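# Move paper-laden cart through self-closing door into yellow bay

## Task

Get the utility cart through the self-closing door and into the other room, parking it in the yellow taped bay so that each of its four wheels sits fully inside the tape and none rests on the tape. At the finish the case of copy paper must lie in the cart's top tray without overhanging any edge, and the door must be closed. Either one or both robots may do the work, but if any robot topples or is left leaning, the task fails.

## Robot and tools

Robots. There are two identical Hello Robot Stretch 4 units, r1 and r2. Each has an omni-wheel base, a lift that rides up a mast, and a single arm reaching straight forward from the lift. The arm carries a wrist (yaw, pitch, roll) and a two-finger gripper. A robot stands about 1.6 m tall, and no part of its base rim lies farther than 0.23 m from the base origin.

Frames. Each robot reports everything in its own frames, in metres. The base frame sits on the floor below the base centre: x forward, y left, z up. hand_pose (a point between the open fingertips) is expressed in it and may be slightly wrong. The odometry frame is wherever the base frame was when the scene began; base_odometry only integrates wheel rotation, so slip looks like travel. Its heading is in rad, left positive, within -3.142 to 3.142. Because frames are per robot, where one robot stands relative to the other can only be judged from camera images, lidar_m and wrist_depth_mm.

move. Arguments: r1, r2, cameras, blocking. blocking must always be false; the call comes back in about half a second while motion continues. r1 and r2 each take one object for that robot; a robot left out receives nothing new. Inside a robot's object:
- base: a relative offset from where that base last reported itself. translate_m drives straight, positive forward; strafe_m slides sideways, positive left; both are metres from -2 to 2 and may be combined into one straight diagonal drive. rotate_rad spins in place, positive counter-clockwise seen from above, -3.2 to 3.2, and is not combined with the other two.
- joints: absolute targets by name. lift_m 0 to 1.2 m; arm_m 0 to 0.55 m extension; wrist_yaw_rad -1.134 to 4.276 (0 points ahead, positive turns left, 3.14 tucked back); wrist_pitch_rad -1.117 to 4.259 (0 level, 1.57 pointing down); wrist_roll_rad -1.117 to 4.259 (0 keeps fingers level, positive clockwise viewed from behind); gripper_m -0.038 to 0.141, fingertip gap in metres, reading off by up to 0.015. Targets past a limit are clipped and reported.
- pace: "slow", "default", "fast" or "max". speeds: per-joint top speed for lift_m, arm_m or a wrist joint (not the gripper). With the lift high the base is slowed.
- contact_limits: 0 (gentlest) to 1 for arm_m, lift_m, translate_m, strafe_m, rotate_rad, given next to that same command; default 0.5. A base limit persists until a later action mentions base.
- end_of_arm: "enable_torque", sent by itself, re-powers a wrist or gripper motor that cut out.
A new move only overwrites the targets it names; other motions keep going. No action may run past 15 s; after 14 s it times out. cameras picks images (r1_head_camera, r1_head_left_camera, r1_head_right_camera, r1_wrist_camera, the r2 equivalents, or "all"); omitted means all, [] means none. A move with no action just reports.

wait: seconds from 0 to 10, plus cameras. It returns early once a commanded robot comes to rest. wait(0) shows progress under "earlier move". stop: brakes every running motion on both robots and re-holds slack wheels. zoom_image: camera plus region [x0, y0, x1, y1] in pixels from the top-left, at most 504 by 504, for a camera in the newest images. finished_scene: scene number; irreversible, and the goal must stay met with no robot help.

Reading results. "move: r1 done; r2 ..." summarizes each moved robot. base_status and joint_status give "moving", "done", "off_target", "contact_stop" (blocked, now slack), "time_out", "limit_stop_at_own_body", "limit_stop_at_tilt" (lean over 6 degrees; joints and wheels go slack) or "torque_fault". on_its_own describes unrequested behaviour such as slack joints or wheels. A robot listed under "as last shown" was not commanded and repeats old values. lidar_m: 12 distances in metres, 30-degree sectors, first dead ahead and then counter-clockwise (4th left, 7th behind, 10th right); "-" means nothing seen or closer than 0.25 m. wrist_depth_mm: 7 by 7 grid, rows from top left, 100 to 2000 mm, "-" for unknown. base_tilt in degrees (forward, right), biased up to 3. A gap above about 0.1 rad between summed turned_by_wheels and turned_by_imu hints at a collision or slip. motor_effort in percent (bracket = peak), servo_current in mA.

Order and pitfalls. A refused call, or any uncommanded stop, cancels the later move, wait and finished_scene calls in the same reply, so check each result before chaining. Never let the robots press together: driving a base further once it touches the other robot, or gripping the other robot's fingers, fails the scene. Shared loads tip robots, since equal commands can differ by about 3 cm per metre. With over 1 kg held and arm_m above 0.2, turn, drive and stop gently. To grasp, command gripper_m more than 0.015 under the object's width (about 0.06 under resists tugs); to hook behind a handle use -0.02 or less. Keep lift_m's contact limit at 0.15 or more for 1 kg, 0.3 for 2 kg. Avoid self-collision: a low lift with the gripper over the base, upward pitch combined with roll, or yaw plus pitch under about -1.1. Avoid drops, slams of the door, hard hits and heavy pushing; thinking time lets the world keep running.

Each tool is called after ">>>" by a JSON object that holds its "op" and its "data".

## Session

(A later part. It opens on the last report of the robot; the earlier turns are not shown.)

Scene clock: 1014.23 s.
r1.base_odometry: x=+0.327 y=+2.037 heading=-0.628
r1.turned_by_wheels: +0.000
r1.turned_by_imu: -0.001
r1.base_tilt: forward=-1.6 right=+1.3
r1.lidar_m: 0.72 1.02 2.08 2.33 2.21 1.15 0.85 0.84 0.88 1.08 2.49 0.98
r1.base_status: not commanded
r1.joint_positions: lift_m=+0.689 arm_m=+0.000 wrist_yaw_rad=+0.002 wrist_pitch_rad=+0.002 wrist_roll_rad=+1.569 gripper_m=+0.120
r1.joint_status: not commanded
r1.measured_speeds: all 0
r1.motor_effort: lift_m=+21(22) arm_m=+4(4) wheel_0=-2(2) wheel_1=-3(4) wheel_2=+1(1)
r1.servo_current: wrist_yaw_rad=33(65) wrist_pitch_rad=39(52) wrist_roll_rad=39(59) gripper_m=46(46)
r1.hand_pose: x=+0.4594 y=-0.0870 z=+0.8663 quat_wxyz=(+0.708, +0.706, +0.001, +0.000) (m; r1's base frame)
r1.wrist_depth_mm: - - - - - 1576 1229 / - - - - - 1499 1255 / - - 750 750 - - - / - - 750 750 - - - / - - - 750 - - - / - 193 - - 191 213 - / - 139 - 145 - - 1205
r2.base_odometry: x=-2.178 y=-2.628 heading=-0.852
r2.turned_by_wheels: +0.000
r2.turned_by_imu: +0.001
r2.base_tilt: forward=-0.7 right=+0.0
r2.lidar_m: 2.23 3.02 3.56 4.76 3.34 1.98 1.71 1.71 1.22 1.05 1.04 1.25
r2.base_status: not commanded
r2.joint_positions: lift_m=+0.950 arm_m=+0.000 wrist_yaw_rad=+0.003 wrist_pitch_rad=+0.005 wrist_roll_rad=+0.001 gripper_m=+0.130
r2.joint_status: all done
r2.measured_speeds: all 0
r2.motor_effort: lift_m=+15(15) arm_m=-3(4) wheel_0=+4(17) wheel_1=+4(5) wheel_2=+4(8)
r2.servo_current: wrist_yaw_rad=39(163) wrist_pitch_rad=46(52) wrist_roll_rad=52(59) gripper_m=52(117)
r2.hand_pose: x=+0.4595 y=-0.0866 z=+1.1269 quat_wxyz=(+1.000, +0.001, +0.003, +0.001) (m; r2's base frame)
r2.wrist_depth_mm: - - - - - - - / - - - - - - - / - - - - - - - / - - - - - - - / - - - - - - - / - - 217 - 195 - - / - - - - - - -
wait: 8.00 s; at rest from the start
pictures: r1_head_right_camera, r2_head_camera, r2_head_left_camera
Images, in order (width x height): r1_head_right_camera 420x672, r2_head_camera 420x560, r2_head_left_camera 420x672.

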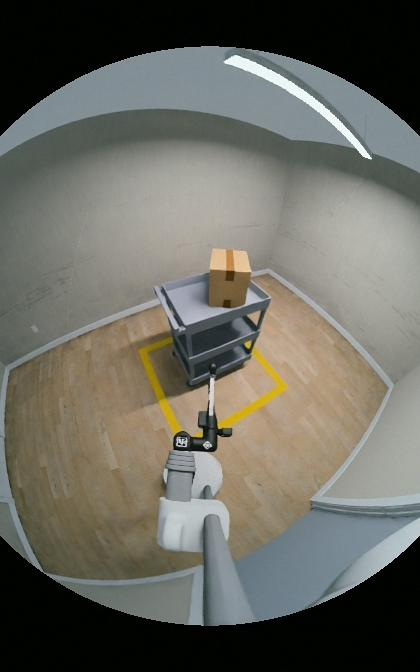

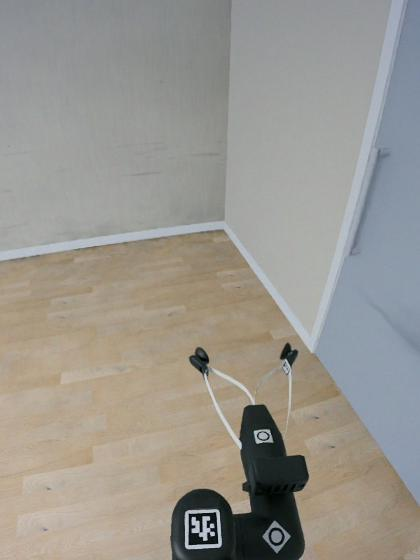

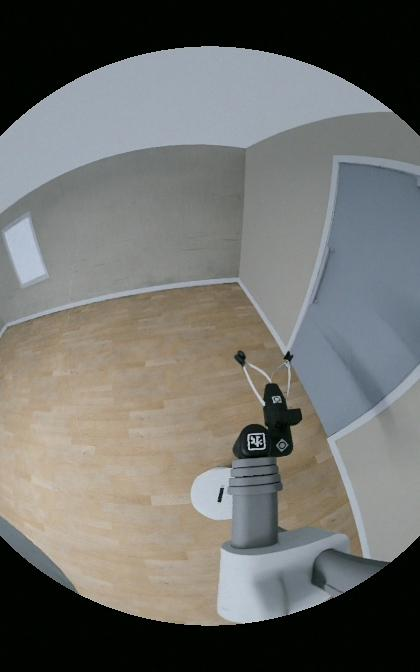

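>>> {"op": "wait", "data": {"seconds": 3, "cameras": ["r2_head_left_camera"]}}

>>> {"op": "zoom_image", "data": {"camera": "r2_head_left_camera", "region": [270, 140, 420, 460]}}

>>> {"op": "finished_scene", "data": {"scene": 1}}

Scene clock: 1021.00 s.
r1.base_odometry: x=+0.327 y=+2.037 heading=-0.628
r1.turned_by_wheels: +0.000
r1.turned_by_imu: +0.000
r1.base_tilt: forward=-1.6 right=+1.3
r1.lidar_m: 0.72 0.99 2.08 2.33 2.20 1.16 0.84 0.84 0.87 1.08 2.49 0.95
r1.base_status: not commanded
r1.joint_positions: lift_m=+0.689 arm_m=+0.000 wrist_yaw_rad=+0.002 wrist_pitch_rad=+0.002 wrist_roll_rad=+1.569 gripper_m=+0.120
r1.joint_status: not commanded
r1.measured_speeds: all 0
r1.motor_effort: lift_m=+21(22) arm_m=+4(4) wheel_0=-2(2) wheel_1=-3(4) wheel_2=+1(1)
r1.servo_current: wrist_yaw_rad=46(65) wrist_pitch_rad=46(52) wrist_roll_rad=46(59) gripper_m=46(46)
r1.hand_pose: x=+0.4594 y=-0.0870 z=+0.8663 quat_wxyz=(+0.708, +0.706, +0.001, +0.000) (m; r1's base frame)
r1.wrist_depth_mm: - - - - - 1618 1205 / - - - - - 1499 1205 / - - 750 741 - - - / - - 750 750 - - - / - - - 750 - - - / - 194 - - 191 212 - / - 139 - 144 - - 1205
r2.base_odometry: x=-2.178 y=-2.628 heading=-0.852
r2.turned_by_wheels: +0.000
r2.turned_by_imu: +0.001
r2.base_tilt: forward=-0.7 right=+0.1
r2.lidar_m: 2.25 3.03 3.55 4.78 3.32 2.00 1.74 1.72 1.18 1.02 1.04 1.25
r2.base_status: not commanded
r2.joint_positions: lift_m=+0.950 arm_m=+0.000 wrist_yaw_rad=+0.003 wrist_pitch_rad=+0.005 wrist_roll_rad=+0.001 gripper_m=+0.130
r2.joint_status: all done
r2.measured_speeds: all 0
r2.motor_effort: lift_m=+15(15) arm_m=-4(4) wheel_0=+3(17) wheel_1=+4(5) wheel_2=+4(8)
r2.servo_current: wrist_yaw_rad=52(163) wrist_pitch_rad=46(52) wrist_roll_rad=46(59) gripper_m=46(117)
r2.hand_pose: x=+0.4595 y=-0.0866 z=+1.1269 quat_wxyz=(+1.000, +0.001, +0.003, +0.001) (m; r2's base frame)
r2.wrist_depth_mm: - - - - - - - / - - - - - - - / - - - - - - - / - - - - - - - / - - - - - - - / - - 218 - 196 - - / - - - - - - -
wait: 3.00 s; at rest from the start
pictures: r2_head_left_camera
Images, in order (width x height): r2_head_left_camera 420x672.

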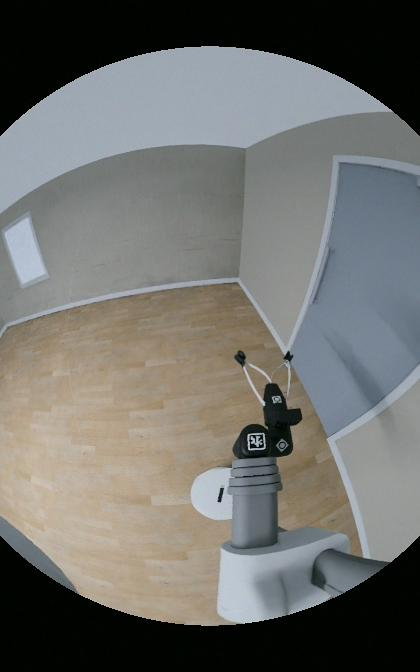

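Scaled by 1.575 from the camera's 420x672 image, which has a finer 600x960 frame.

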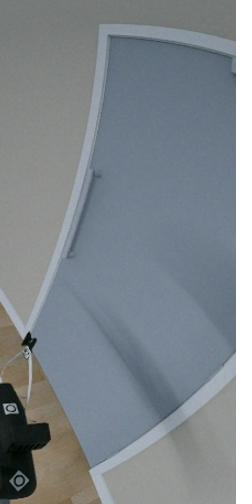

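The scene is finished: the task was done.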